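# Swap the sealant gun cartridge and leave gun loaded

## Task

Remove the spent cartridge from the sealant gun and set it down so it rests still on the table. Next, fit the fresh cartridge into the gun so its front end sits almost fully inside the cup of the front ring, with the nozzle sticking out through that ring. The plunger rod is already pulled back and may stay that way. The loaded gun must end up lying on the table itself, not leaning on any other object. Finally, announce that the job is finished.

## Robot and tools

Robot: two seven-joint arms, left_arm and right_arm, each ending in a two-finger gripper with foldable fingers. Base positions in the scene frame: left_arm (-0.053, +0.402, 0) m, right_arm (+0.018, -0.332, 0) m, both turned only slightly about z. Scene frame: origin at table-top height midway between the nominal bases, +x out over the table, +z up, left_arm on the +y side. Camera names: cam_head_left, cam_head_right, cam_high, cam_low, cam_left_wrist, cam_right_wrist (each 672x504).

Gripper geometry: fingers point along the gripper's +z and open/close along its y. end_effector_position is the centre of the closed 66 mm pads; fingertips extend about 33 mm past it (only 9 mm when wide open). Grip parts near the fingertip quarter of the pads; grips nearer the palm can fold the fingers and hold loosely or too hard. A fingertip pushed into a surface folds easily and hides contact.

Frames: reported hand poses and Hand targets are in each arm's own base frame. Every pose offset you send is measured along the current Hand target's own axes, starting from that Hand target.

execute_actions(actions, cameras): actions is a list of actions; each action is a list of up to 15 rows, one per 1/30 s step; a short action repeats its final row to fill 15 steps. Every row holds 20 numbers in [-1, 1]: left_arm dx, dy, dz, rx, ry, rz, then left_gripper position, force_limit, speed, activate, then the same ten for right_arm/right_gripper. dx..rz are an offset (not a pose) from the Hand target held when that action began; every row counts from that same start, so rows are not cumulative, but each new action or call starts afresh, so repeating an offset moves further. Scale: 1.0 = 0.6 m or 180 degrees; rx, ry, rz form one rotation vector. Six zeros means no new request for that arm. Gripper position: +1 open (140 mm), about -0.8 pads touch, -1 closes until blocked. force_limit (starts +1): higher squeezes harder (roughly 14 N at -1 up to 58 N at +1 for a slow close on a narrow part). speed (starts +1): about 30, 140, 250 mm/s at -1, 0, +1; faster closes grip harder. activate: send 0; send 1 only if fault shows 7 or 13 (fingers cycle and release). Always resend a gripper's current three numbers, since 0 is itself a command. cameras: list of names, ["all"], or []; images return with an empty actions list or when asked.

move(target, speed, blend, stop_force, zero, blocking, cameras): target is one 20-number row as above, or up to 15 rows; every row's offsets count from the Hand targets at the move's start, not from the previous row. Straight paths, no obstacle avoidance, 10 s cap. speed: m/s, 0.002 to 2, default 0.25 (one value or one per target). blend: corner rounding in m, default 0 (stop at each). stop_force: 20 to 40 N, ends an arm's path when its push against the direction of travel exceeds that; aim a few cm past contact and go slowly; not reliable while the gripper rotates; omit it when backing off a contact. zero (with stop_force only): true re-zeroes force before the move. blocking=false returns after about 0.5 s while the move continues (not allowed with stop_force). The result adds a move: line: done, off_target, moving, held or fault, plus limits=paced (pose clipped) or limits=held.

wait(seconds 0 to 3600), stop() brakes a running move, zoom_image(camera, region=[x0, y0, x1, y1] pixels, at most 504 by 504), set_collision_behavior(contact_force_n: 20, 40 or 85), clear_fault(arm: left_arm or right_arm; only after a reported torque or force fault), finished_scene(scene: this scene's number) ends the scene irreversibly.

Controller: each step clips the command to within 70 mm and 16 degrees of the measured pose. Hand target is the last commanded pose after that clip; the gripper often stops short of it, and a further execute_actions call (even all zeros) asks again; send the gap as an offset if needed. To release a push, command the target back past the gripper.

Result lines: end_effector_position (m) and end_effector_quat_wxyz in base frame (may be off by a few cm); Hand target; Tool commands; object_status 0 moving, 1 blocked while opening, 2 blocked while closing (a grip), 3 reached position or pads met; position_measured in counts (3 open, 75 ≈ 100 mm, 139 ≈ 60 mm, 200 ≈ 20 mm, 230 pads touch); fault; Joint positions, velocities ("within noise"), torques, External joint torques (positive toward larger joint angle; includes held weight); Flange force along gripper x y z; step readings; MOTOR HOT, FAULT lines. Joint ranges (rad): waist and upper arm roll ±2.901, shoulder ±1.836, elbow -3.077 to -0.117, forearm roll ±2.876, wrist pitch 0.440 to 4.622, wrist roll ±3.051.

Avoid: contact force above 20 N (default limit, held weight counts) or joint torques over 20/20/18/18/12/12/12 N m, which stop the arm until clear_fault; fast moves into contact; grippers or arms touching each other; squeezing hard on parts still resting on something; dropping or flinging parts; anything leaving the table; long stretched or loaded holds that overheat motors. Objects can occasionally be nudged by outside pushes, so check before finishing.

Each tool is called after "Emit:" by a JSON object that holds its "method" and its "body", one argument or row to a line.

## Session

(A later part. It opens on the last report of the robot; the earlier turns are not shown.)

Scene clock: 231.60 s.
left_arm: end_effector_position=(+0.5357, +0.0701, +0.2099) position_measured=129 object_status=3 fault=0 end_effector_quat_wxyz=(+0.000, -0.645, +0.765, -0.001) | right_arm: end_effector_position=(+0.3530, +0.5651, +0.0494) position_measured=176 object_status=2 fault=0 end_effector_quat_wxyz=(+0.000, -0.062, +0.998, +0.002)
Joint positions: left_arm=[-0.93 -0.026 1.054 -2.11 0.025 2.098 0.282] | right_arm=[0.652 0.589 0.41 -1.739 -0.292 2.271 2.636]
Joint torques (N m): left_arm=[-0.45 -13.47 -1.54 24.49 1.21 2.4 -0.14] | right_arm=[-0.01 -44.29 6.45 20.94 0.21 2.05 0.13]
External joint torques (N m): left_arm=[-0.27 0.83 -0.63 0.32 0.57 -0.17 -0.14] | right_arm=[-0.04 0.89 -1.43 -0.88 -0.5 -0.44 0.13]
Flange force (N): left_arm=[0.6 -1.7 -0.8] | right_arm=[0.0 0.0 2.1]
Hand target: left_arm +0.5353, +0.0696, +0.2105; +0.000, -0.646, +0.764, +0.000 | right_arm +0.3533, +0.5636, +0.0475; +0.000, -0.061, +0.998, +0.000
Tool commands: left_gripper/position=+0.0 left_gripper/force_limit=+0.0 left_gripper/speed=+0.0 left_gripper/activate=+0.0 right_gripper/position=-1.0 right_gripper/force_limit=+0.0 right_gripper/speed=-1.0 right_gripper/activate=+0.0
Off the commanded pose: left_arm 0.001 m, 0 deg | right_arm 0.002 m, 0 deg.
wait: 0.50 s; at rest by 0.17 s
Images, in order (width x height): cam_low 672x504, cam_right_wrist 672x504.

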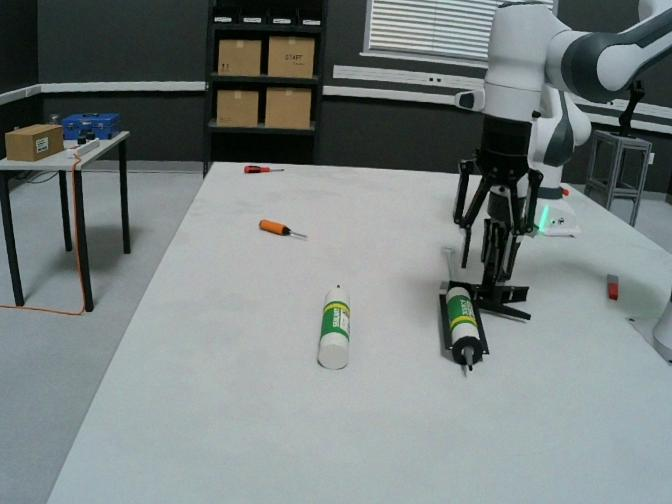

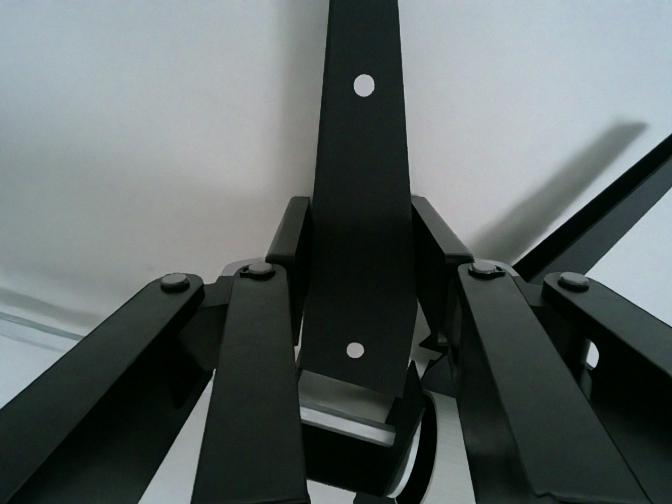

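Emit:
{"method": "move", "body": {
  "target": [
    [0,0,0,0,0,0,0,0,0,0,0,0,0,0,0,0,0.05,0,0,0],
    [0,0,0,0,0,0,0,0,0,0,0.037,0.0,0,0,0,0,0.05,0,0,0],
    [0,0,0,0,0,0,0,0,0,0,0.037,0.0,0,0,0,0,-1,0,-1,0]
  ],
  "speed": 0.08
}}

Emit:
{"method": "move", "body": {
  "target": [0.107,0,0.2,0,0,0,0,0,0,0,0,0,0,0,0,0,-1,0,-1,0],
  "speed": 0.12,
  "cameras": ["cam_left_wrist","cam_right_wrist","cam_high","cam_head_left"]
}}

Scene clock: 261.83 s.
left_arm: end_effector_position=(+0.5357, +0.0701, +0.2099) position_measured=129 object_status=3 fault=0 end_effector_quat_wxyz=(+0.000, -0.645, +0.765, -0.001) | right_arm: end_effector_position=(+0.3316, +0.5623, +0.0493) position_measured=183 object_status=0 fault=0 end_effector_quat_wxyz=(+0.001, -0.063, +0.998, +0.001)
Joint positions: left_arm=[-0.93 -0.026 1.054 -2.11 0.025 2.098 0.282] | right_arm=[0.663 0.552 0.417 -1.802 -0.29 2.298 2.663]
Joint torques (N m): left_arm=[-0.49 -13.49 -1.55 24.52 1.2 2.39 -0.1] | right_arm=[0.45 -43.04 6.56 20.9 0.76 2.09 0.13]
External joint torques (N m): left_arm=[-0.5 0.95 -0.83 0.31 0.56 -0.18 -0.1] | right_arm=[0.44 0.94 -1.05 -0.88 0.06 -0.43 0.13]
Flange force (N): left_arm=[0.7 -2.4 -0.6] | right_arm=[0.3 0.6 1.8]
Hand target: left_arm +0.5353, +0.0696, +0.2105; +0.000, -0.646, +0.764, +0.000 | right_arm +0.3313, +0.5609, +0.0475; +0.000, -0.061, +0.998, +0.000
Off the commanded pose: left_arm 0.001 m, 0 deg | right_arm 0.002 m, 0 deg.
move: done

Scene clock: 263.90 s.
left_arm: end_effector_position=(+0.5235, +0.0066, +0.0904) position_measured=129 object_status=3 fault=0 end_effector_quat_wxyz=(-0.001, -0.648, +0.762, +0.001) | right_arm: end_effector_position=(+0.3316, +0.5623, +0.0493) position_measured=183 object_status=2 fault=0 end_effector_quat_wxyz=(+0.001, -0.063, +0.998, +0.001)
Joint positions: left_arm=[-0.927 0.19 0.942 -2.288 -0.223 2.386 0.332] | right_arm=[0.663 0.552 0.417 -1.802 -0.29 2.298 2.663]
Joint velocities: left_arm=[0 0.001 0 0.001 0 0.002 0.007] | right_arm=[within noise]
Joint torques (N m): left_arm=[0.25 -19.38 4.01 21.72 0.06 2.81 0.23] | right_arm=[0.38 -43.02 6.53 20.89 0.73 2.03 0.23]
External joint torques (N m): left_arm=[0.2 1.95 -0.81 0.65 -0.45 0.26 0.23] | right_arm=[0.3 0.54 -1.05 -0.61 0.03 -0.45 0.23]
Flange force (N): left_arm=[-3.1 -13.5 9.3] | right_arm=[0.2 0.6 1.1]
Hand target: left_arm +0.5247, +0.0064, +0.0905; +0.000, -0.646, +0.764, +0.000 | right_arm +0.3313, +0.5609, +0.0475; +0.000, -0.061, +0.998, +0.000
Off the commanded pose: left_arm 0.001 m, 0 deg | right_arm 0.002 m, 0 deg.
move: done
Images, in order (width x height): cam_head_left 672x504, cam_high 672x504, cam_left_wrist 672x504, cam_right_wrist 672x504.

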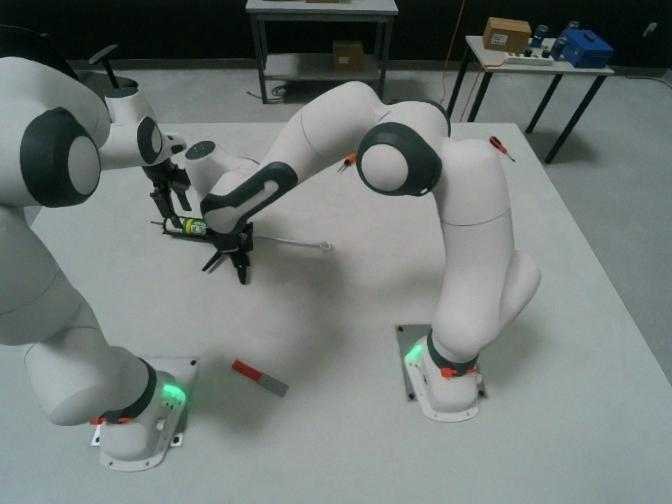

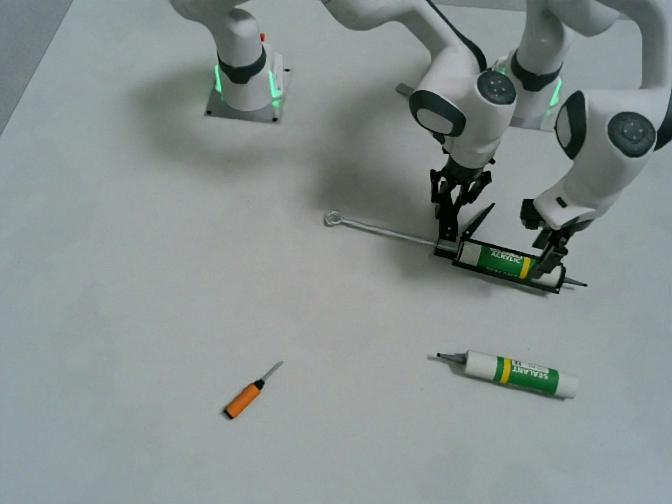

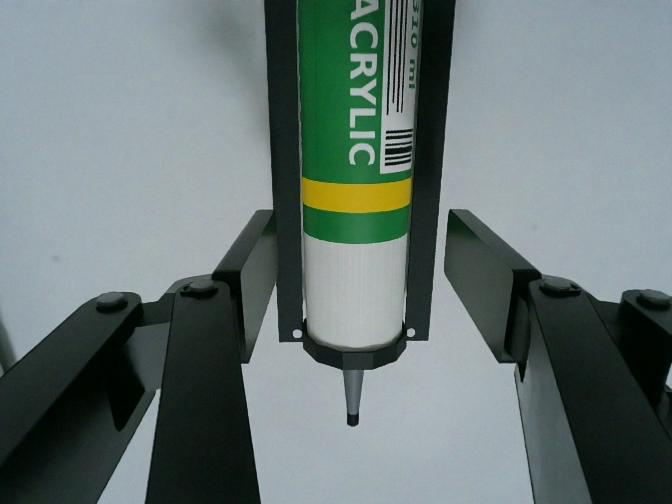

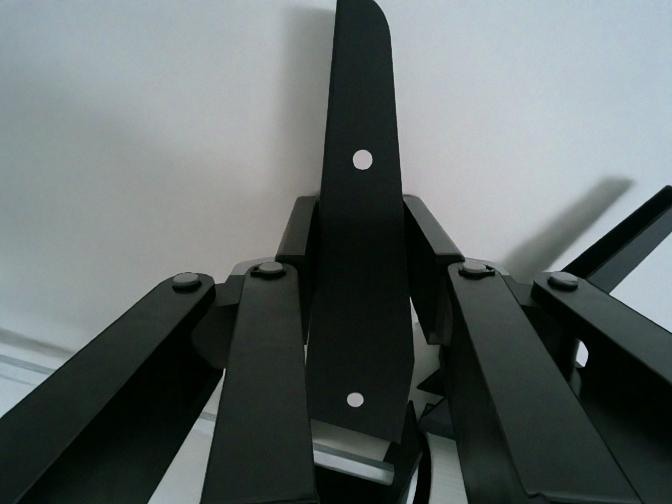

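Emit:
{"method": "move", "body": {
  "target": [
    [0.01,-0.0025,0,0,0,0,-0.05,0,0,0,0,0,0,0,0,0,-1,0,-1,0],
    [0.01,-0.0025,0.049,0,0,0,-0.05,0,0,0,0,0,0,0,0,0,-1,0,-1,0],
    [0.01,-0.0025,0.049,0,0,0,-1,-0.3,-1,0,0,0,0,0,0,0,-1,0,-1,0]
  ],
  "speed": 0.06
}}

Emit:
{"method": "wait", "body": {
  "seconds": 0.6,
  "cameras": ["cam_left_wrist"]
}}

Scene clock: 274.87 s.
left_arm: end_effector_position=(+0.5241, +0.0006, +0.0608) position_measured=165 object_status=2 fault=0 end_effector_quat_wxyz=(-0.001, -0.648, +0.762, +0.001) | right_arm: end_effector_position=(+0.3318, +0.5624, +0.0493) position_measured=183 object_status=2 fault=0 end_effector_quat_wxyz=(+0.001, -0.063, +0.998, +0.001)
Joint positions: left_arm=[-0.87 0.265 0.865 -2.296 -0.314 2.443 0.384] | right_arm=[0.663 0.552 0.417 -1.802 -0.29 2.298 2.663]
Joint torques (N m): left_arm=[0.22 -22.58 5.2 20.35 0.4 3.25 0.24] | right_arm=[0.41 -43.25 6.66 20.76 0.74 1.97 0.17]
External joint torques (N m): left_arm=[0.08 1.92 -1.18 0.45 -0.07 0.72 0.24] | right_arm=[0.41 0.64 -0.91 -0.96 0.04 -0.54 0.17]
Flange force (N): left_arm=[-1.9 -9.3 9.5] | right_arm=[0.9 -0.2 1.1]
Hand target: left_arm +0.5252, +0.0002, +0.0611; +0.000, -0.646, +0.764, +0.000 | right_arm +0.3313, +0.5609, +0.0475; +0.000, -0.061, +0.998, +0.000
Off the commanded pose: left_arm 0.001 m, 0 deg | right_arm 0.002 m, 0 deg.
move: done

Scene clock: 275.47 s.
left_arm: end_effector_position=(+0.5241, +0.0006, +0.0608) position_measured=165 object_status=2 fault=0 end_effector_quat_wxyz=(-0.001, -0.648, +0.762, +0.001) | right_arm: end_effector_position=(+0.3318, +0.5624, +0.0493) position_measured=183 object_status=2 fault=0 end_effector_quat_wxyz=(+0.001, -0.063, +0.998, +0.001)
Joint positions: left_arm=[-0.87 0.265 0.865 -2.296 -0.314 2.443 0.384] | right_arm=[0.663 0.552 0.417 -1.802 -0.29 2.298 2.663]
Joint torques (N m): left_arm=[0.26 -22.6 5.21 20.36 0.4 3.27 0.25] | right_arm=[0.43 -43.24 6.7 20.75 0.73 1.95 0.18]
External joint torques (N m): left_arm=[0.25 1.87 -1.05 0.42 -0.08 0.73 0.25] | right_arm=[0.4 0.54 -0.87 -0.87 0.04 -0.54 0.18]
Flange force (N): left_arm=[-2.2 -9.1 9.4] | right_arm=[0.9 -0.1 0.9]
Hand target: left_arm +0.5252, +0.0002, +0.0611; +0.000, -0.646, +0.764, +0.000 | right_arm +0.3313, +0.5609, +0.0475; +0.000, -0.061, +0.998, +0.000
Tool commands: left_gripper/position=-1.0 left_gripper/force_limit=-0.3 left_gripper/speed=-1.0 left_gripper/activate=+0.0 right_gripper/position=-1.0 right_gripper/force_limit=+0.0 right_gripper/speed=-1.0 right_gripper/activate=+0.0
Off the commanded pose: left_arm 0.001 m, 0 deg | right_arm 0.002 m, 0 deg.
wait: 0.60 s; at rest by 0.17 s

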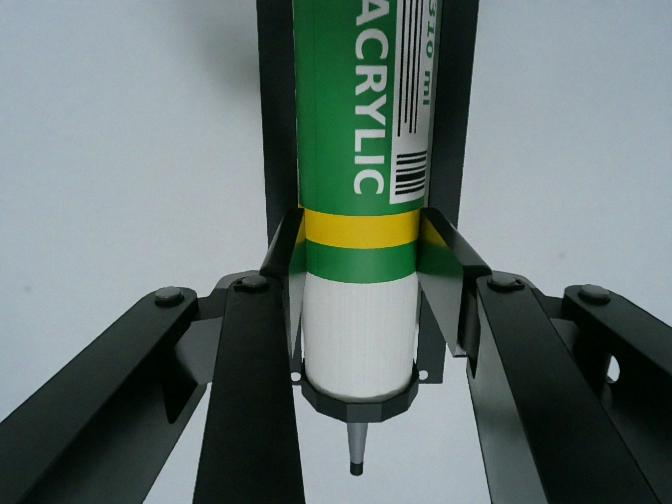

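Emit:
{"method": "move", "body": {
  "target": [
    [0,0,0,0,0,0,-0.05,-0.3,-1,0,0,0,0,0,0,0,-1,0,-1,0],
    [0,0,0.0062,0,0,0,-0.05,-0.3,-1,0,0,0,0,0,0,0,-1,0,-1,0],
    [0,0,0.0062,0,0,0,-1,-0.3,-1,0,0,0,0,0,0,0,-1,0,-1,0]
  ],
  "speed": 0.06
}}

Emit:
{"method": "wait", "body": {
  "seconds": 0.6,
  "cameras": ["cam_left_wrist"]
}}

Scene clock: 282.20 s.
left_arm: end_effector_position=(+0.5244, +0.0004, +0.0574) position_measured=161 object_status=0 fault=0 end_effector_quat_wxyz=(-0.001, -0.648, +0.762, +0.001) | right_arm: end_effector_position=(+0.3319, +0.5624, +0.0493) position_measured=183 object_status=2 fault=0 end_effector_quat_wxyz=(+0.002, -0.063, +0.998, +0.002)
Joint positions: left_arm=[-0.856 0.272 0.85 -2.297 -0.321 2.451 0.389] | right_arm=[0.663 0.552 0.417 -1.802 -0.29 2.299 2.664]
Joint torques (N m): left_arm=[0.3 -22.54 5.23 20.09 0.42 3.24 0.24] | right_arm=[0.52 -43.44 6.77 20.71 0.71 1.91 0.14]
External joint torques (N m): left_arm=[0.28 2.36 -1.11 0.26 -0.05 0.69 0.24] | right_arm=[0.77 0.13 -0.55 -0.81 0.02 -0.55 0.14]
Flange force (N): left_arm=[-2.4 -9.9 10.7] | right_arm=[1.6 -0.3 0.1]
Hand target: left_arm +0.5252, +0.0002, +0.0573; +0.000, -0.646, +0.764, +0.000 | right_arm +0.3313, +0.5609, +0.0475; +0.000, -0.061, +0.998, +0.000
Off the commanded pose: left_arm 0.001 m, 0 deg | right_arm 0.002 m, 0 deg.
move: done

Scene clock: 282.80 s.
left_arm: end_effector_position=(+0.5244, +0.0004, +0.0574) position_measured=161 object_status=2 fault=0 end_effector_quat_wxyz=(-0.001, -0.648, +0.762, +0.001) | right_arm: end_effector_position=(+0.3319, +0.5624, +0.0493) position_measured=183 object_status=2 fault=0 end_effector_quat_wxyz=(+0.002, -0.063, +0.998, +0.002)
Joint positions: left_arm=[-0.856 0.272 0.85 -2.297 -0.321 2.451 0.389] | right_arm=[0.663 0.552 0.417 -1.802 -0.29 2.299 2.664]
Joint torques (N m): left_arm=[0.3 -22.55 5.2 20.13 0.43 3.23 0.24] | right_arm=[0.45 -43.45 6.81 20.79 0.72 1.91 0.13]
External joint torques (N m): left_arm=[0.25 2.37 -1.17 0.32 -0.05 0.69 0.24] | right_arm=[0.47 0.46 -0.74 -0.93 0.03 -0.6 0.13]
Flange force (N): left_arm=[-2.4 -10.2 10.7] | right_arm=[1.2 -0.4 0.6]
Hand target: left_arm +0.5252, +0.0002, +0.0573; +0.000, -0.646, +0.764, +0.000 | right_arm +0.3313, +0.5609, +0.0475; +0.000, -0.061, +0.998, +0.000
Tool commands: left_gripper/position=-1.0 left_gripper/force_limit=-0.3 left_gripper/speed=-1.0 left_gripper/activate=+0.0 right_gripper/position=-1.0 right_gripper/force_limit=+0.0 right_gripper/speed=-1.0 right_gripper/activate=+0.0
Off the commanded pose: left_arm 0.001 m, 0 deg | right_arm 0.002 m, 0 deg.
wait: 0.60 s; at rest by 0.17 s

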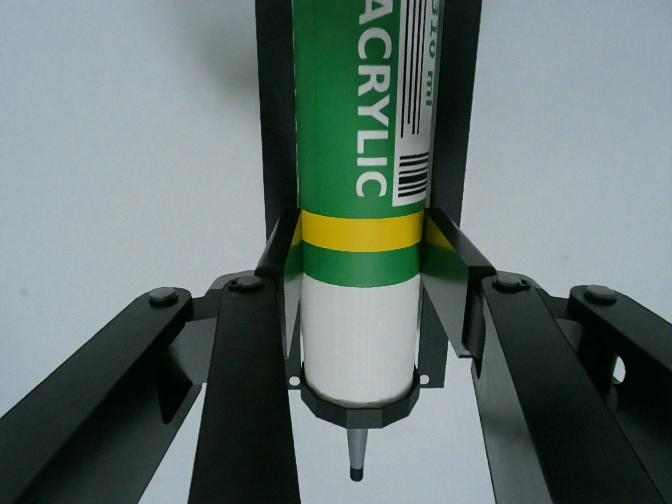

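Emit:
{"method": "move", "body": {
  "target": [
    [0.0133,0,0,0,0,0,-1,-0.3,-1,0,0,0,0,0,0,0,-1,0,-1,0],
    [0.0085,0,-0.0122,0,0.0278,0,-1,-0.3,-1,0,0,0,0,0,0,0,-1,0,-1,0],
    [0.005,0,-0.0238,0,0.0556,0,-1,-0.3,-1,0,0,0,0,0,0,0,-1,0,-1,0]
  ],
  "speed": 0.03,
  "blend": [0.001,0.001,0],
  "cameras": ["cam_left_wrist","cam_head_left","cam_low"]
}}

Scene clock: 303.03 s.
left_arm: end_effector_position=(+0.5247, +0.0016, +0.0702) position_measured=161 object_status=2 fault=0 end_effector_quat_wxyz=(-0.064, -0.648, +0.758, -0.053) | right_arm: end_effector_position=(+0.3319, +0.5623, +0.0493) position_measured=183 object_status=2 fault=0 end_effector_quat_wxyz=(+0.001, -0.062, +0.998, +0.001)
Joint positions: left_arm=[-0.665 0.247 0.746 -2.242 -0.461 2.331 0.561] | right_arm=[0.663 0.552 0.417 -1.803 -0.289 2.299 2.665]
Joint velocities: left_arm=[0.002 0 -0.001 0 0 -0.002 0.005] | right_arm=[within noise]
Joint torques (N m): left_arm=[-1.06 -27.49 3.41 21.4 -0.26 1.51 0.43] | right_arm=[0.41 -42.9 6.85 21.07 0.67 2.18 0.11]
External joint torques (N m): left_arm=[-1.06 -0.24 -1.84 1.1 -0.74 -0.74 0.42] | right_arm=[0.34 0.75 -0.73 -0.48 -0.03 -0.3 0.11]
Flange force (N): left_arm=[-0.6 -6.9 2.1] | right_arm=[-0.3 1.2 1.4]
Hand target: left_arm +0.5247, -0.0027, +0.0716; -0.066, -0.643, +0.761, -0.056 | right_arm +0.3313, +0.5609, +0.0475; +0.000, -0.061, +0.998, +0.000
Off the commanded pose: left_arm 0.005 m, 1 deg | right_arm 0.002 m, 0 deg.
move: off_target (left_arm)
Images, in order (width x height): cam_head_left 672x504, cam_low 672x504, cam_left_wrist 672x504.

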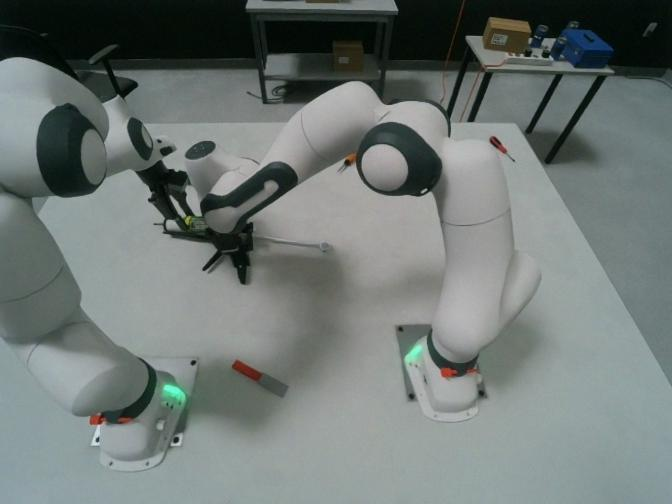

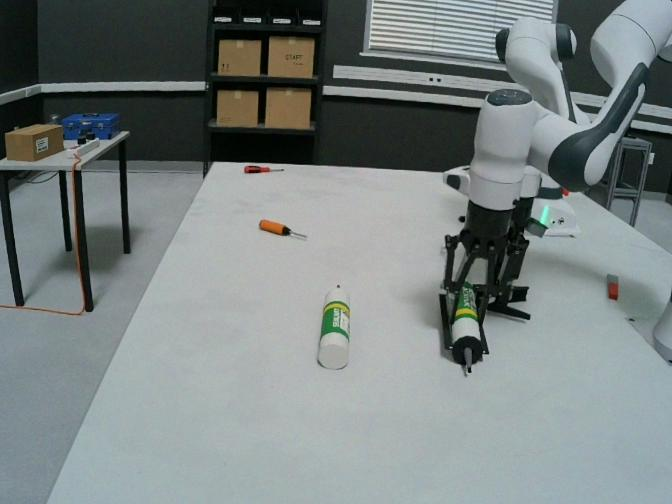

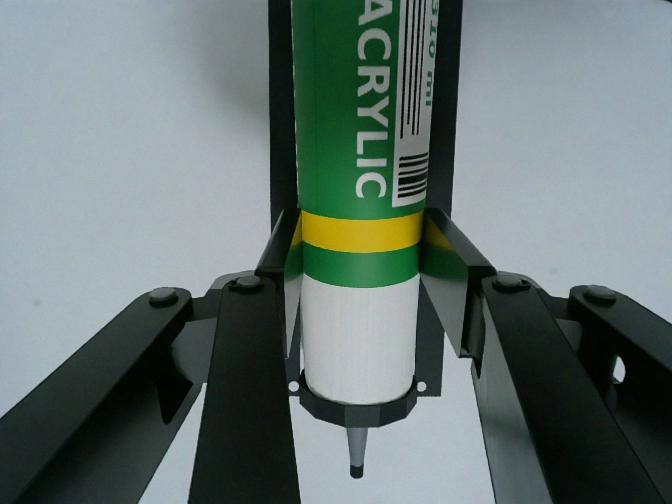

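Emit:
{"method": "execute_actions", "body": {
  "actions": [
    [[0,0,0,0,0,0,-1,-0.3,-1,0,0,0,0,0,0,0,-1,0,-1,0]]
  ],
  "cameras": ["cam_right_wrist","cam_head_right","cam_left_wrist","cam_high"]
}}

Emit:
{"method": "zoom_image", "body": {
  "camera": "cam_head_right",
  "region": [140, 160, 300, 290]
}}

Emit:
{"method": "zoom_image", "body": {
  "camera": "cam_left_wrist",
  "region": [250, 340, 470, 504]
}}

Scene clock: 315.60 s.
left_arm: end_effector_position=(+0.5247, +0.0016, +0.0702) position_measured=161 object_status=2 fault=0 end_effector_quat_wxyz=(-0.064, -0.647, +0.758, -0.054) | right_arm: end_effector_position=(+0.3319, +0.5623, +0.0493) position_measured=183 object_status=2 fault=0 end_effector_quat_wxyz=(+0.001, -0.062, +0.998, +0.001)
Joint positions: left_arm=[-0.663 0.247 0.743 -2.242 -0.461 2.33 0.563] | right_arm=[0.663 0.552 0.417 -1.803 -0.289 2.299 2.665]
Joint torques (N m): left_arm=[-1.19 -27.57 3.19 21.39 -0.06 1.58 0.33] | right_arm=[0.44 -42.99 6.78 21.04 0.66 2.19 0.06]
External joint torques (N m): left_arm=[-1.37 -0.22 -2.2 1.03 -0.53 -0.69 0.32] | right_arm=[0.48 0.75 -0.73 -0.55 -0.03 -0.3 0.06]
Flange force (N): left_arm=[0.5 -6.2 1.8] | right_arm=[-0.1 1.1 1.5]
Hand target: left_arm +0.5247, -0.0027, +0.0716; -0.066, -0.643, +0.761, -0.056 | right_arm +0.3313, +0.5609, +0.0475; +0.000, -0.061, +0.998, +0.000
Off the commanded pose: left_arm 0.005 m, 1 deg | right_arm 0.002 m, 0 deg.
Step readings (end_effector_position of left_arm | right_arm):
0: (+0.5247, +0.0016, +0.0702) | (+0.3319, +0.5623, +0.0493)
1: (+0.5247, +0.0016, +0.0702) | (+0.3319, +0.5623, +0.0493)
2: (+0.5247, +0.0016, +0.0702) | (+0.3319, +0.5623, +0.0493)
4: (+0.5247, +0.0016, +0.0702) | (+0.3319, +0.5623, +0.0493)
8: (+0.5247, +0.0016, +0.0702) | (+0.3319, +0.5623, +0.0493)
15: (+0.5247, +0.0016, +0.0702) | (+0.3319, +0.5623, +0.0493)
Images, in order (width x height): cam_head_right 672x504, cam_high 672x504, cam_left_wrist 672x504, cam_right_wrist 672x504.

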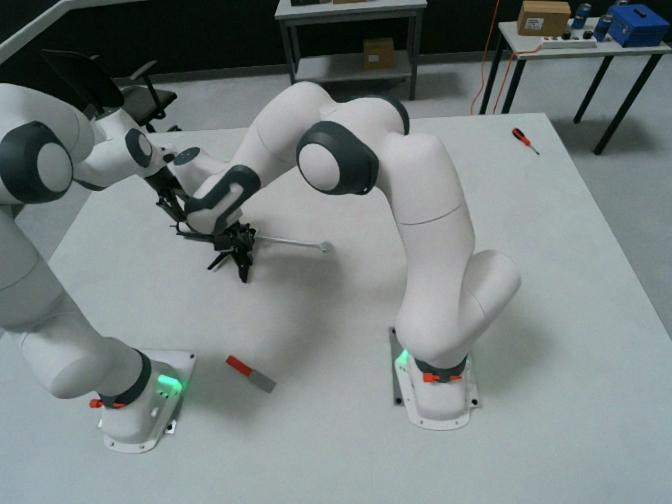

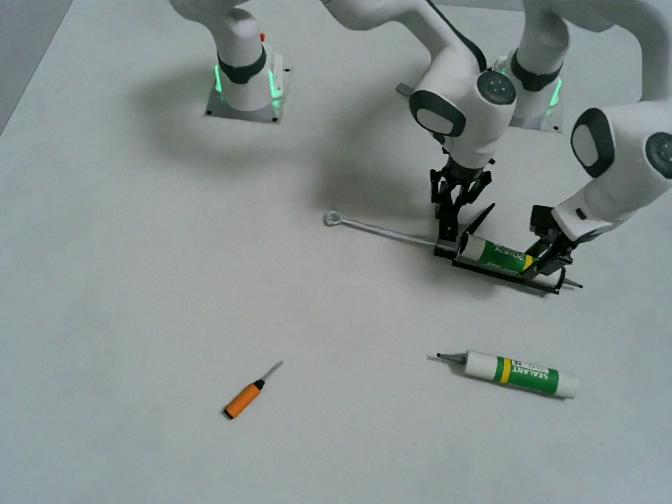

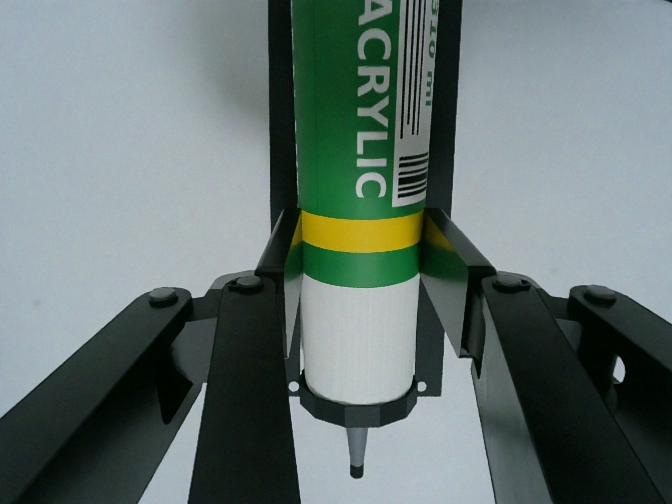

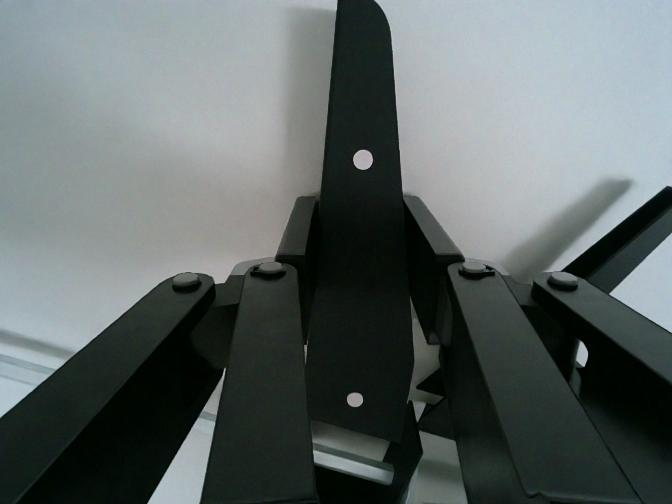

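Scaled by 3.150.

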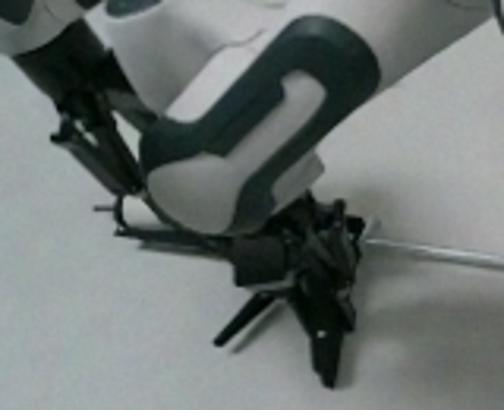

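Scaled by 2.291.

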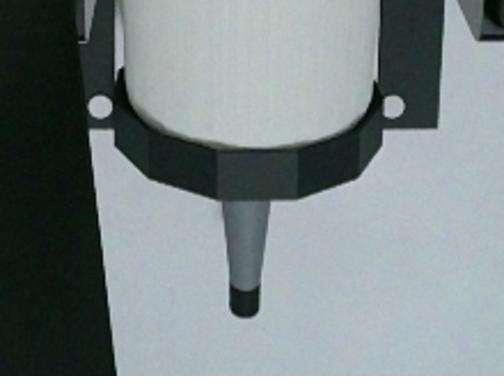

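Emit:
{"method": "move", "body": {
  "target": [0.0041,0,0.0249,0,-0.0556,0,-1,-0.3,-1,0,0,0,0,0,0,0,-1,0,-1,0],
  "speed": 0.03,
  "cameras": ["cam_left_wrist"]
}}

Emit:
{"method": "zoom_image", "body": {
  "camera": "cam_left_wrist",
  "region": [250, 340, 470, 504]
}}

Scene clock: 335.37 s.
left_arm: end_effector_position=(+0.5246, -0.0047, +0.0582) position_measured=161 object_status=2 fault=0 end_effector_quat_wxyz=(+0.001, -0.644, +0.765, -0.001) | right_arm: end_effector_position=(+0.3319, +0.5621, +0.0491) position_measured=183 object_status=2 fault=0 end_effector_quat_wxyz=(+0.001, -0.062, +0.998, +0.001)
Joint positions: left_arm=[-0.86 0.265 0.844 -2.301 -0.315 2.456 0.384] | right_arm=[0.663 0.552 0.417 -1.803 -0.289 2.299 2.665]
Joint velocities: left_arm=[-0.001 0 0 -0.001 0 -0.002 -0.006] | right_arm=[within noise]
Joint torques (N m): left_arm=[-2.57 -23.22 4.27 19.59 0.46 2.42 -0.07] | right_arm=[0.39 -42.86 7 21.3 0.64 2.32 0.08]
External joint torques (N m): left_arm=[-2.66 1.68 -1.96 -0.27 -0.01 -0.14 -0.07] | right_arm=[0.31 0.94 -0.61 -0.33 -0.05 -0.17 0.08]
Flange force (N): left_arm=[4.3 -3.0 3.7] | right_arm=[-0.9 1.9 1.9]
Hand target: left_arm +0.5238, -0.0077, +0.0573; +0.000, -0.646, +0.764, +0.000 | right_arm +0.3313, +0.5609, +0.0475; +0.000, -0.061, +0.998, +0.000
Off the commanded pose: left_arm 0.003 m, 0 deg | right_arm 0.002 m, 0 deg.
move: done

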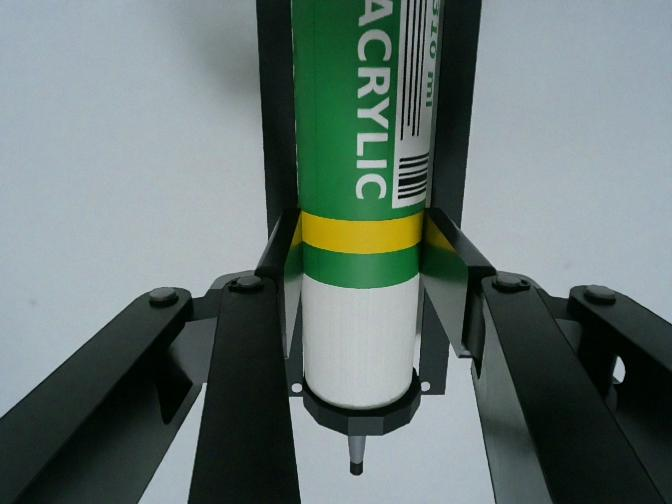

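Scaled by 2.291.

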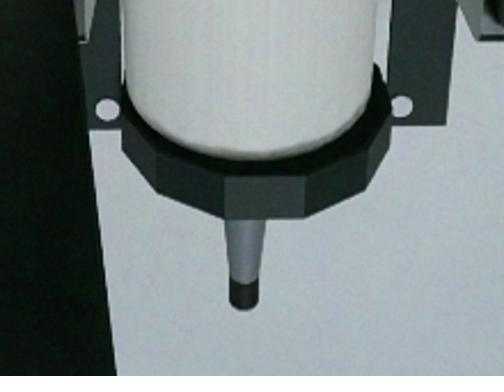

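Emit:
{"method": "move", "body": {
  "target": [
    [-0.0053,0,0,0,0,0,-1,-0.3,-1,0,0,0,0,0,0,0,-1,0,-1,0],
    [-0.0118,0,-0.0157,0,0.0361,0,-1,-0.3,-1,0,0,0,0,0,0,0,-1,0,-1,0],
    [-0.0198,0,-0.0317,0,0.0722,0,-1,-0.3,-1,0,0,0,0,0,0,0,-1,0,-1,0]
  ],
  "speed": 0.03,
  "blend": [0.001,0.001,0],
  "cameras": ["cam_left_wrist","cam_head_left"]
}}

Emit:
{"method": "zoom_image", "body": {
  "camera": "cam_head_left",
  "region": [130, 160, 290, 290]
}}

Scene clock: 356.53 s.
left_arm: end_effector_position=(+0.5255, +0.0048, +0.0762) position_measured=161 object_status=2 fault=0 end_effector_quat_wxyz=(-0.085, -0.644, +0.757, -0.072) | right_arm: end_effector_position=(+0.3319, +0.5621, +0.0492) position_measured=183 object_status=2 fault=0 end_effector_quat_wxyz=(+0.001, -0.062, +0.998, +0.001)
Joint positions: left_arm=[-0.592 0.248 0.71 -2.214 -0.502 2.275 0.622] | right_arm=[0.663 0.552 0.417 -1.803 -0.289 2.299 2.665]
Joint velocities: left_arm=[0.001 -0.001 -0.001 -0.001 -0.001 -0.002 0.007] | right_arm=[within noise]
Joint torques (N m): left_arm=[0.21 -26.82 4.47 21.62 -0.02 2.03 0.35] | right_arm=[0.23 -42.87 6.82 20.79 0.64 1.92 0.12]
External joint torques (N m): left_arm=[0.13 1.56 -0.69 1.1 -0.46 -0.09 0.35] | right_arm=[0.26 0.94 -0.7 -0.85 -0.05 -0.58 0.12]
Flange force (N): left_arm=[-4.8 -10.3 4.8] | right_arm=[0.1 0.6 1.3]
Hand target: left_arm +0.5258, +0.0040, +0.0764; -0.086, -0.641, +0.759, -0.073 | right_arm +0.3313, +0.5609, +0.0475; +0.000, -0.061, +0.998, +0.000
Off the commanded pose: left_arm 0.001 m, 0 deg | right_arm 0.002 m, 0 deg.
move: done
Images, in order (width x height): cam_head_left 672x504, cam_left_wrist 672x504.

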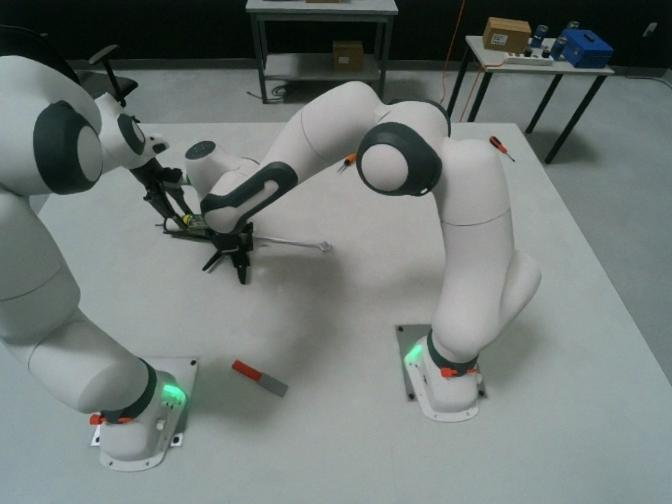

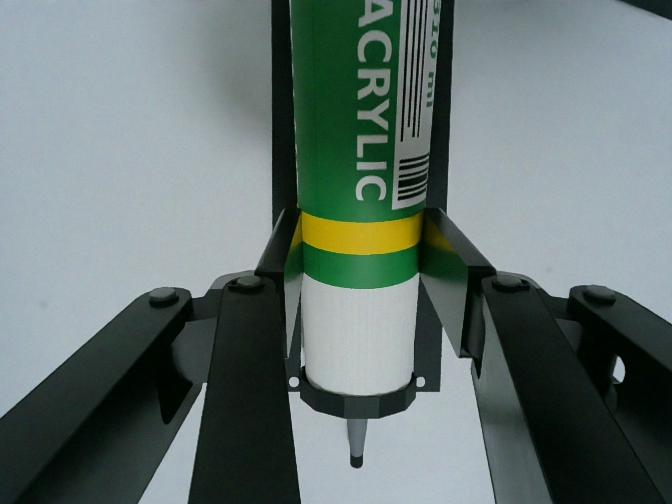

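Scaled by 3.150.

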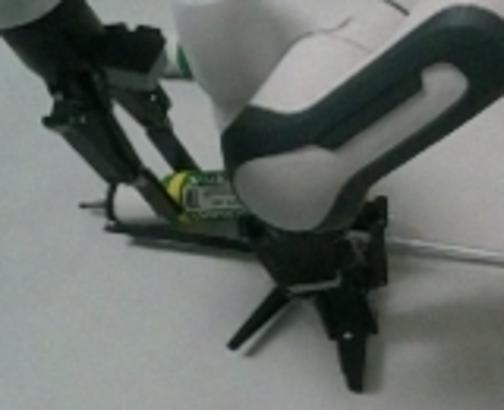

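Emit:
{"method": "move", "body": {
  "target": [0.004,0,-0.011,0,0.0167,0,-1,-0.3,-1,0,0,0,0,0,0,0,-1,0,-1,0],
  "speed": 0.03,
  "cameras": ["cam_left_wrist","cam_head_left"]
}}

Emit:
{"method": "zoom_image", "body": {
  "camera": "cam_left_wrist",
  "region": [250, 340, 470, 504]
}}

Scene clock: 373.60 s.
left_arm: end_effector_position=(+0.5254, +0.0042, +0.0830) position_measured=161 object_status=2 fault=0 end_effector_quat_wxyz=(-0.105, -0.642, +0.755, -0.088) | right_arm: end_effector_position=(+0.3319, +0.5621, +0.0492) position_measured=183 object_status=2 fault=0 end_effector_quat_wxyz=(+0.001, -0.062, +0.998, +0.001)
Joint positions: left_arm=[-0.545 0.248 0.69 -2.19 -0.537 2.222 0.663] | right_arm=[0.663 0.552 0.417 -1.803 -0.289 2.299 2.665]
Joint velocities: left_arm=[0 0 0.001 0.001 -0.001 -0.002 0.007] | right_arm=[within noise]
Joint torques (N m): left_arm=[0.12 -27.64 4.34 21.78 -0.1 1.83 0.21] | right_arm=[0.23 -42.81 6.83 20.75 0.62 1.9 0.09]
External joint torques (N m): left_arm=[0.07 1.4 -0.67 1.13 -0.49 -0.15 0.2] | right_arm=[0.14 0.81 -0.75 -0.76 -0.08 -0.57 0.09]
Flange force (N): left_arm=[-4.4 -9.8 3.6] | right_arm=[-0.1 0.4 1.1]
Hand target: left_arm +0.5257, +0.0032, +0.0833; -0.106, -0.639, +0.756, -0.090 | right_arm +0.3313, +0.5609, +0.0475; +0.000, -0.061, +0.998, +0.000
Off the commanded pose: left_arm 0.001 m, 0 deg | right_arm 0.002 m, 0 deg.
move: done
Images, in order (width x height): cam_head_left 672x504, cam_left_wrist 672x504.

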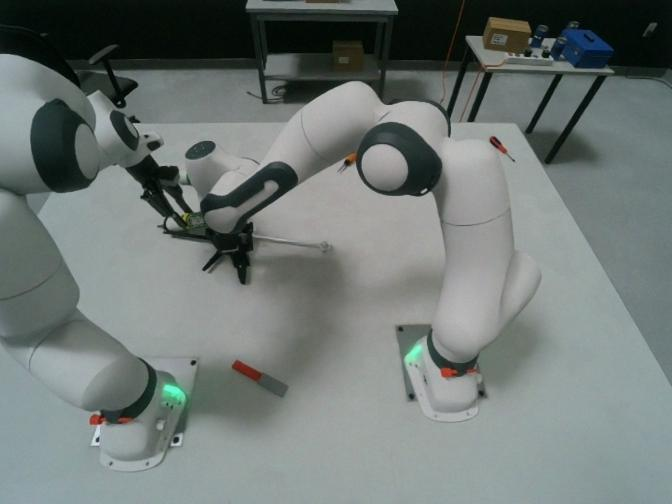

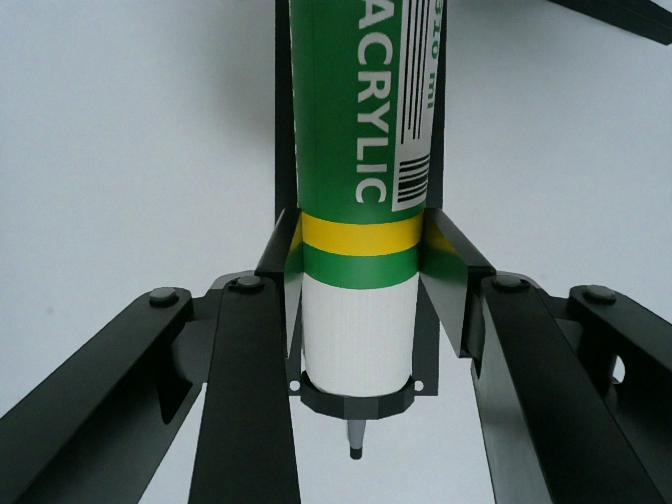

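Scaled by 2.291.

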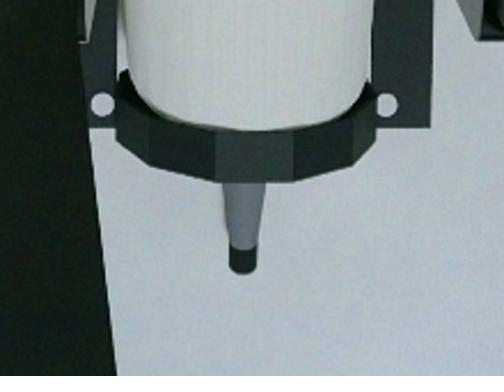

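Emit:
{"method": "execute_actions", "body": {
  "actions": [
    [[0,0,0,0,0,0,-1,-0.3,-1,0,0,0,0,0,0,0,-1,0,-1,0]]
  ],
  "cameras": ["cam_right_wrist","cam_high","cam_low"]
}}

Emit:
{"method": "zoom_image", "body": {
  "camera": "cam_right_wrist",
  "region": [290, 360, 500, 504]
}}

Emit:
{"method": "zoom_image", "body": {
  "camera": "cam_high",
  "region": [420, 200, 600, 310]
}}

Emit:
{"method": "zoom_image", "body": {
  "camera": "cam_low",
  "region": [410, 230, 540, 380]
}}

Scene clock: 384.27 s.
left_arm: end_effector_position=(+0.5253, +0.0041, +0.0829) position_measured=161 object_status=2 fault=0 end_effector_quat_wxyz=(-0.105, -0.641, +0.755, -0.088) | right_arm: end_effector_position=(+0.3319, +0.5621, +0.0492) position_measured=183 object_status=2 fault=0 end_effector_quat_wxyz=(+0.001, -0.062, +0.998, +0.001)
Joint positions: left_arm=[-0.543 0.248 0.688 -2.19 -0.537 2.221 0.664] | right_arm=[0.663 0.552 0.417 -1.803 -0.289 2.299 2.665]
Joint torques (N m): left_arm=[0.14 -27.83 4.34 21.82 0.03 1.84 0.26] | right_arm=[0.23 -42.81 6.87 20.81 0.65 1.91 0.04]
External joint torques (N m): left_arm=[0.05 1.26 -0.69 1.15 -0.36 -0.14 0.25] | right_arm=[0.46 0.78 -0.46 -0.76 -0.04 -0.56 0.04]
Flange force (N): left_arm=[-4.2 -9.2 3.1] | right_arm=[0.2 0.8 1.0]
Hand target: left_arm +0.5257, +0.0032, +0.0833; -0.106, -0.639, +0.756, -0.090 | right_arm +0.3313, +0.5609, +0.0475; +0.000, -0.061, +0.998, +0.000
Off the commanded pose: left_arm 0.001 m, 0 deg | right_arm 0.002 m, 0 deg.
Step readings (end_effector_position of left_arm | right_arm):
0: (+0.5253, +0.0041, +0.0830) | (+0.3319, +0.5621, +0.0492)
1: (+0.5253, +0.0041, +0.0830) | (+0.3319, +0.5621, +0.0492)
2: (+0.5253, +0.0041, +0.0829) | (+0.3319, +0.5621, +0.0492)
4: (+0.5253, +0.0041, +0.0829) | (+0.3319, +0.5621, +0.0492)
8: (+0.5253, +0.0041, +0.0829) | (+0.3319, +0.5621, +0.0492)
15: (+0.5253, +0.0041, +0.0829) | (+0.3319, +0.5621, +0.0492)
Images, in order (width x height): cam_high 672x504, cam_low 672x504, cam_right_wrist 672x504.

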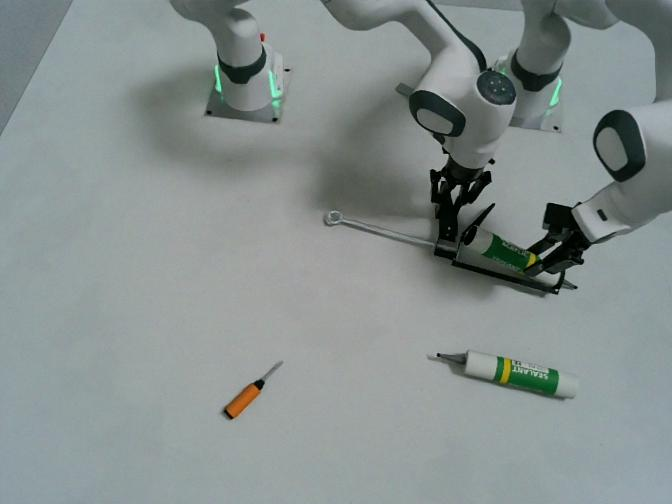

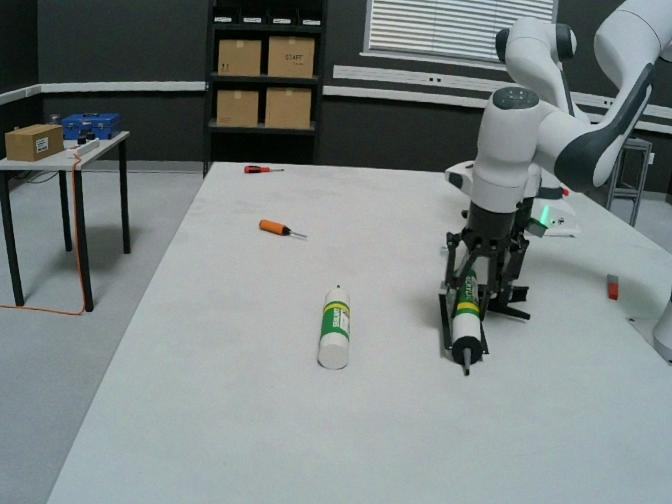

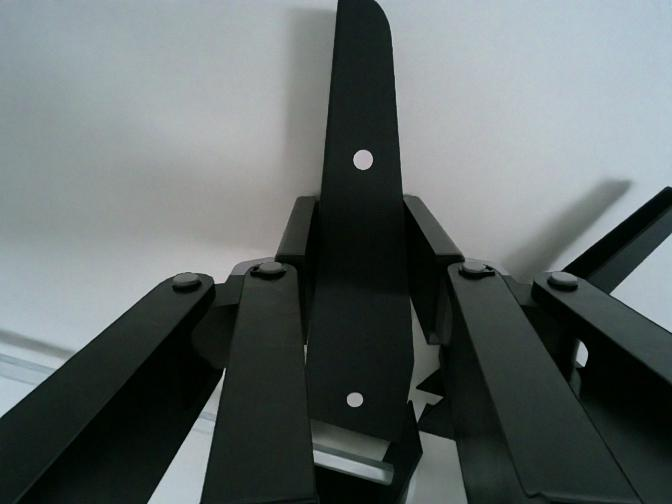

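Scaled by 2.400.

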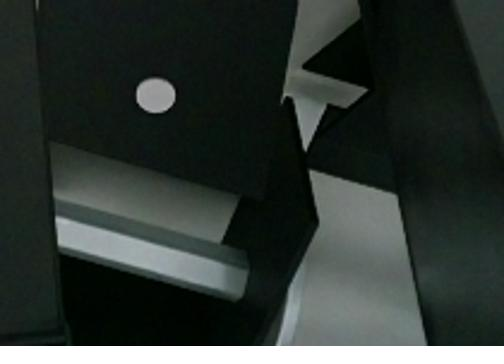

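Scaled by 2.800.

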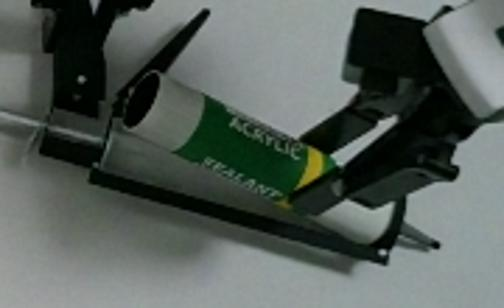

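Scaled by 3.360.

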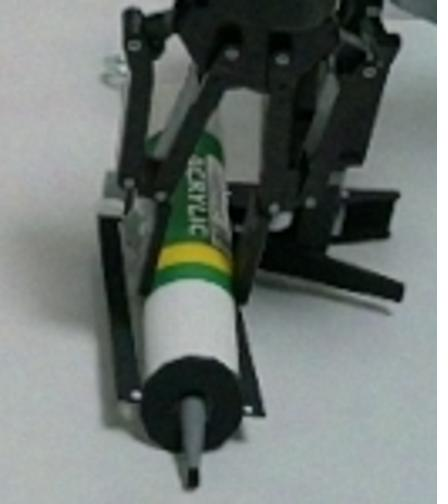

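Emit:
{"method": "move", "body": {
  "target": [0.0133,0,0.0005,0,0,0,-1,-0.3,-1,0,0,0,0,0,0,0,-1,0,-1,0],
  "speed": 0.03,
  "cameras": ["cam_left_wrist","cam_high"]
}}

Emit:
{"method": "zoom_image", "body": {
  "camera": "cam_left_wrist",
  "region": [250, 340, 470, 504]
}}

Emit:
{"method": "zoom_image", "body": {
  "camera": "cam_high",
  "region": [420, 200, 600, 310]
}}

Scene clock: 397.27 s.
left_arm: end_effector_position=(+0.5238, -0.0051, +0.0845) position_measured=161 object_status=2 fault=0 end_effector_quat_wxyz=(-0.107, -0.637, +0.758, -0.090) | right_arm: end_effector_position=(+0.3319, +0.5621, +0.0492) position_measured=183 object_status=2 fault=0 end_effector_quat_wxyz=(+0.001, -0.062, +0.998, +0.001)
Joint positions: left_arm=[-0.557 0.239 0.687 -2.197 -0.537 2.221 0.66] | right_arm=[0.663 0.552 0.417 -1.803 -0.289 2.299 2.665]
Joint velocities: left_arm=[-0.004 0.001 0.003 0.001 0.001 0.001 -0.004] | right_arm=[within noise]
Joint torques (N m): left_arm=[-0.63 -28.21 5.01 20.67 0.71 2.2 -0.09] | right_arm=[0.31 -42.77 6.86 20.83 0.62 1.91 0.08]
External joint torques (N m): left_arm=[-0.74 0.72 0.14 -0.05 0.33 0.23 -0.1] | right_arm=[0.12 1.06 -0.85 -0.81 -0.08 -0.59 0.08]
Flange force (N): left_arm=[0.7 -0.4 0.6] | right_arm=[-0.4 0.8 1.5]
Hand target: left_arm +0.5244, -0.0045, +0.0852; -0.106, -0.639, +0.756, -0.090 | right_arm +0.3313, +0.5609, +0.0475; +0.000, -0.061, +0.998, +0.000
Off the commanded pose: left_arm 0.001 m, 0 deg | right_arm 0.002 m, 0 deg.
move: done
Images, in order (width x height): cam_high 672x504, cam_left_wrist 672x504.

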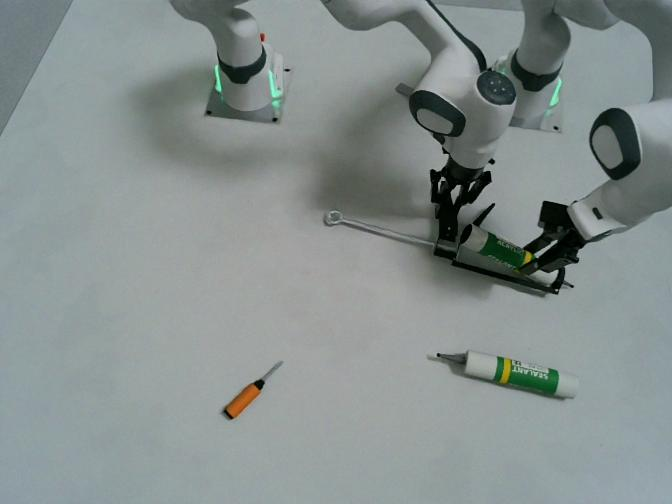

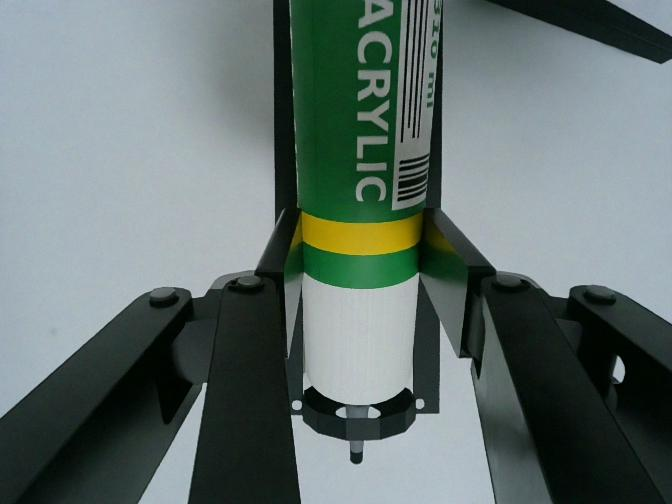

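Scaled by 2.291.

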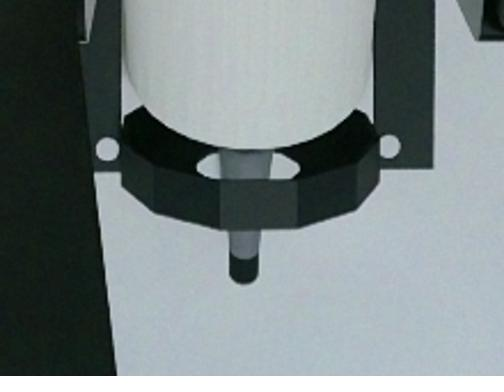

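Scaled by 2.800.

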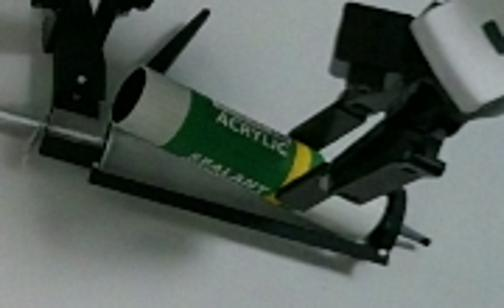

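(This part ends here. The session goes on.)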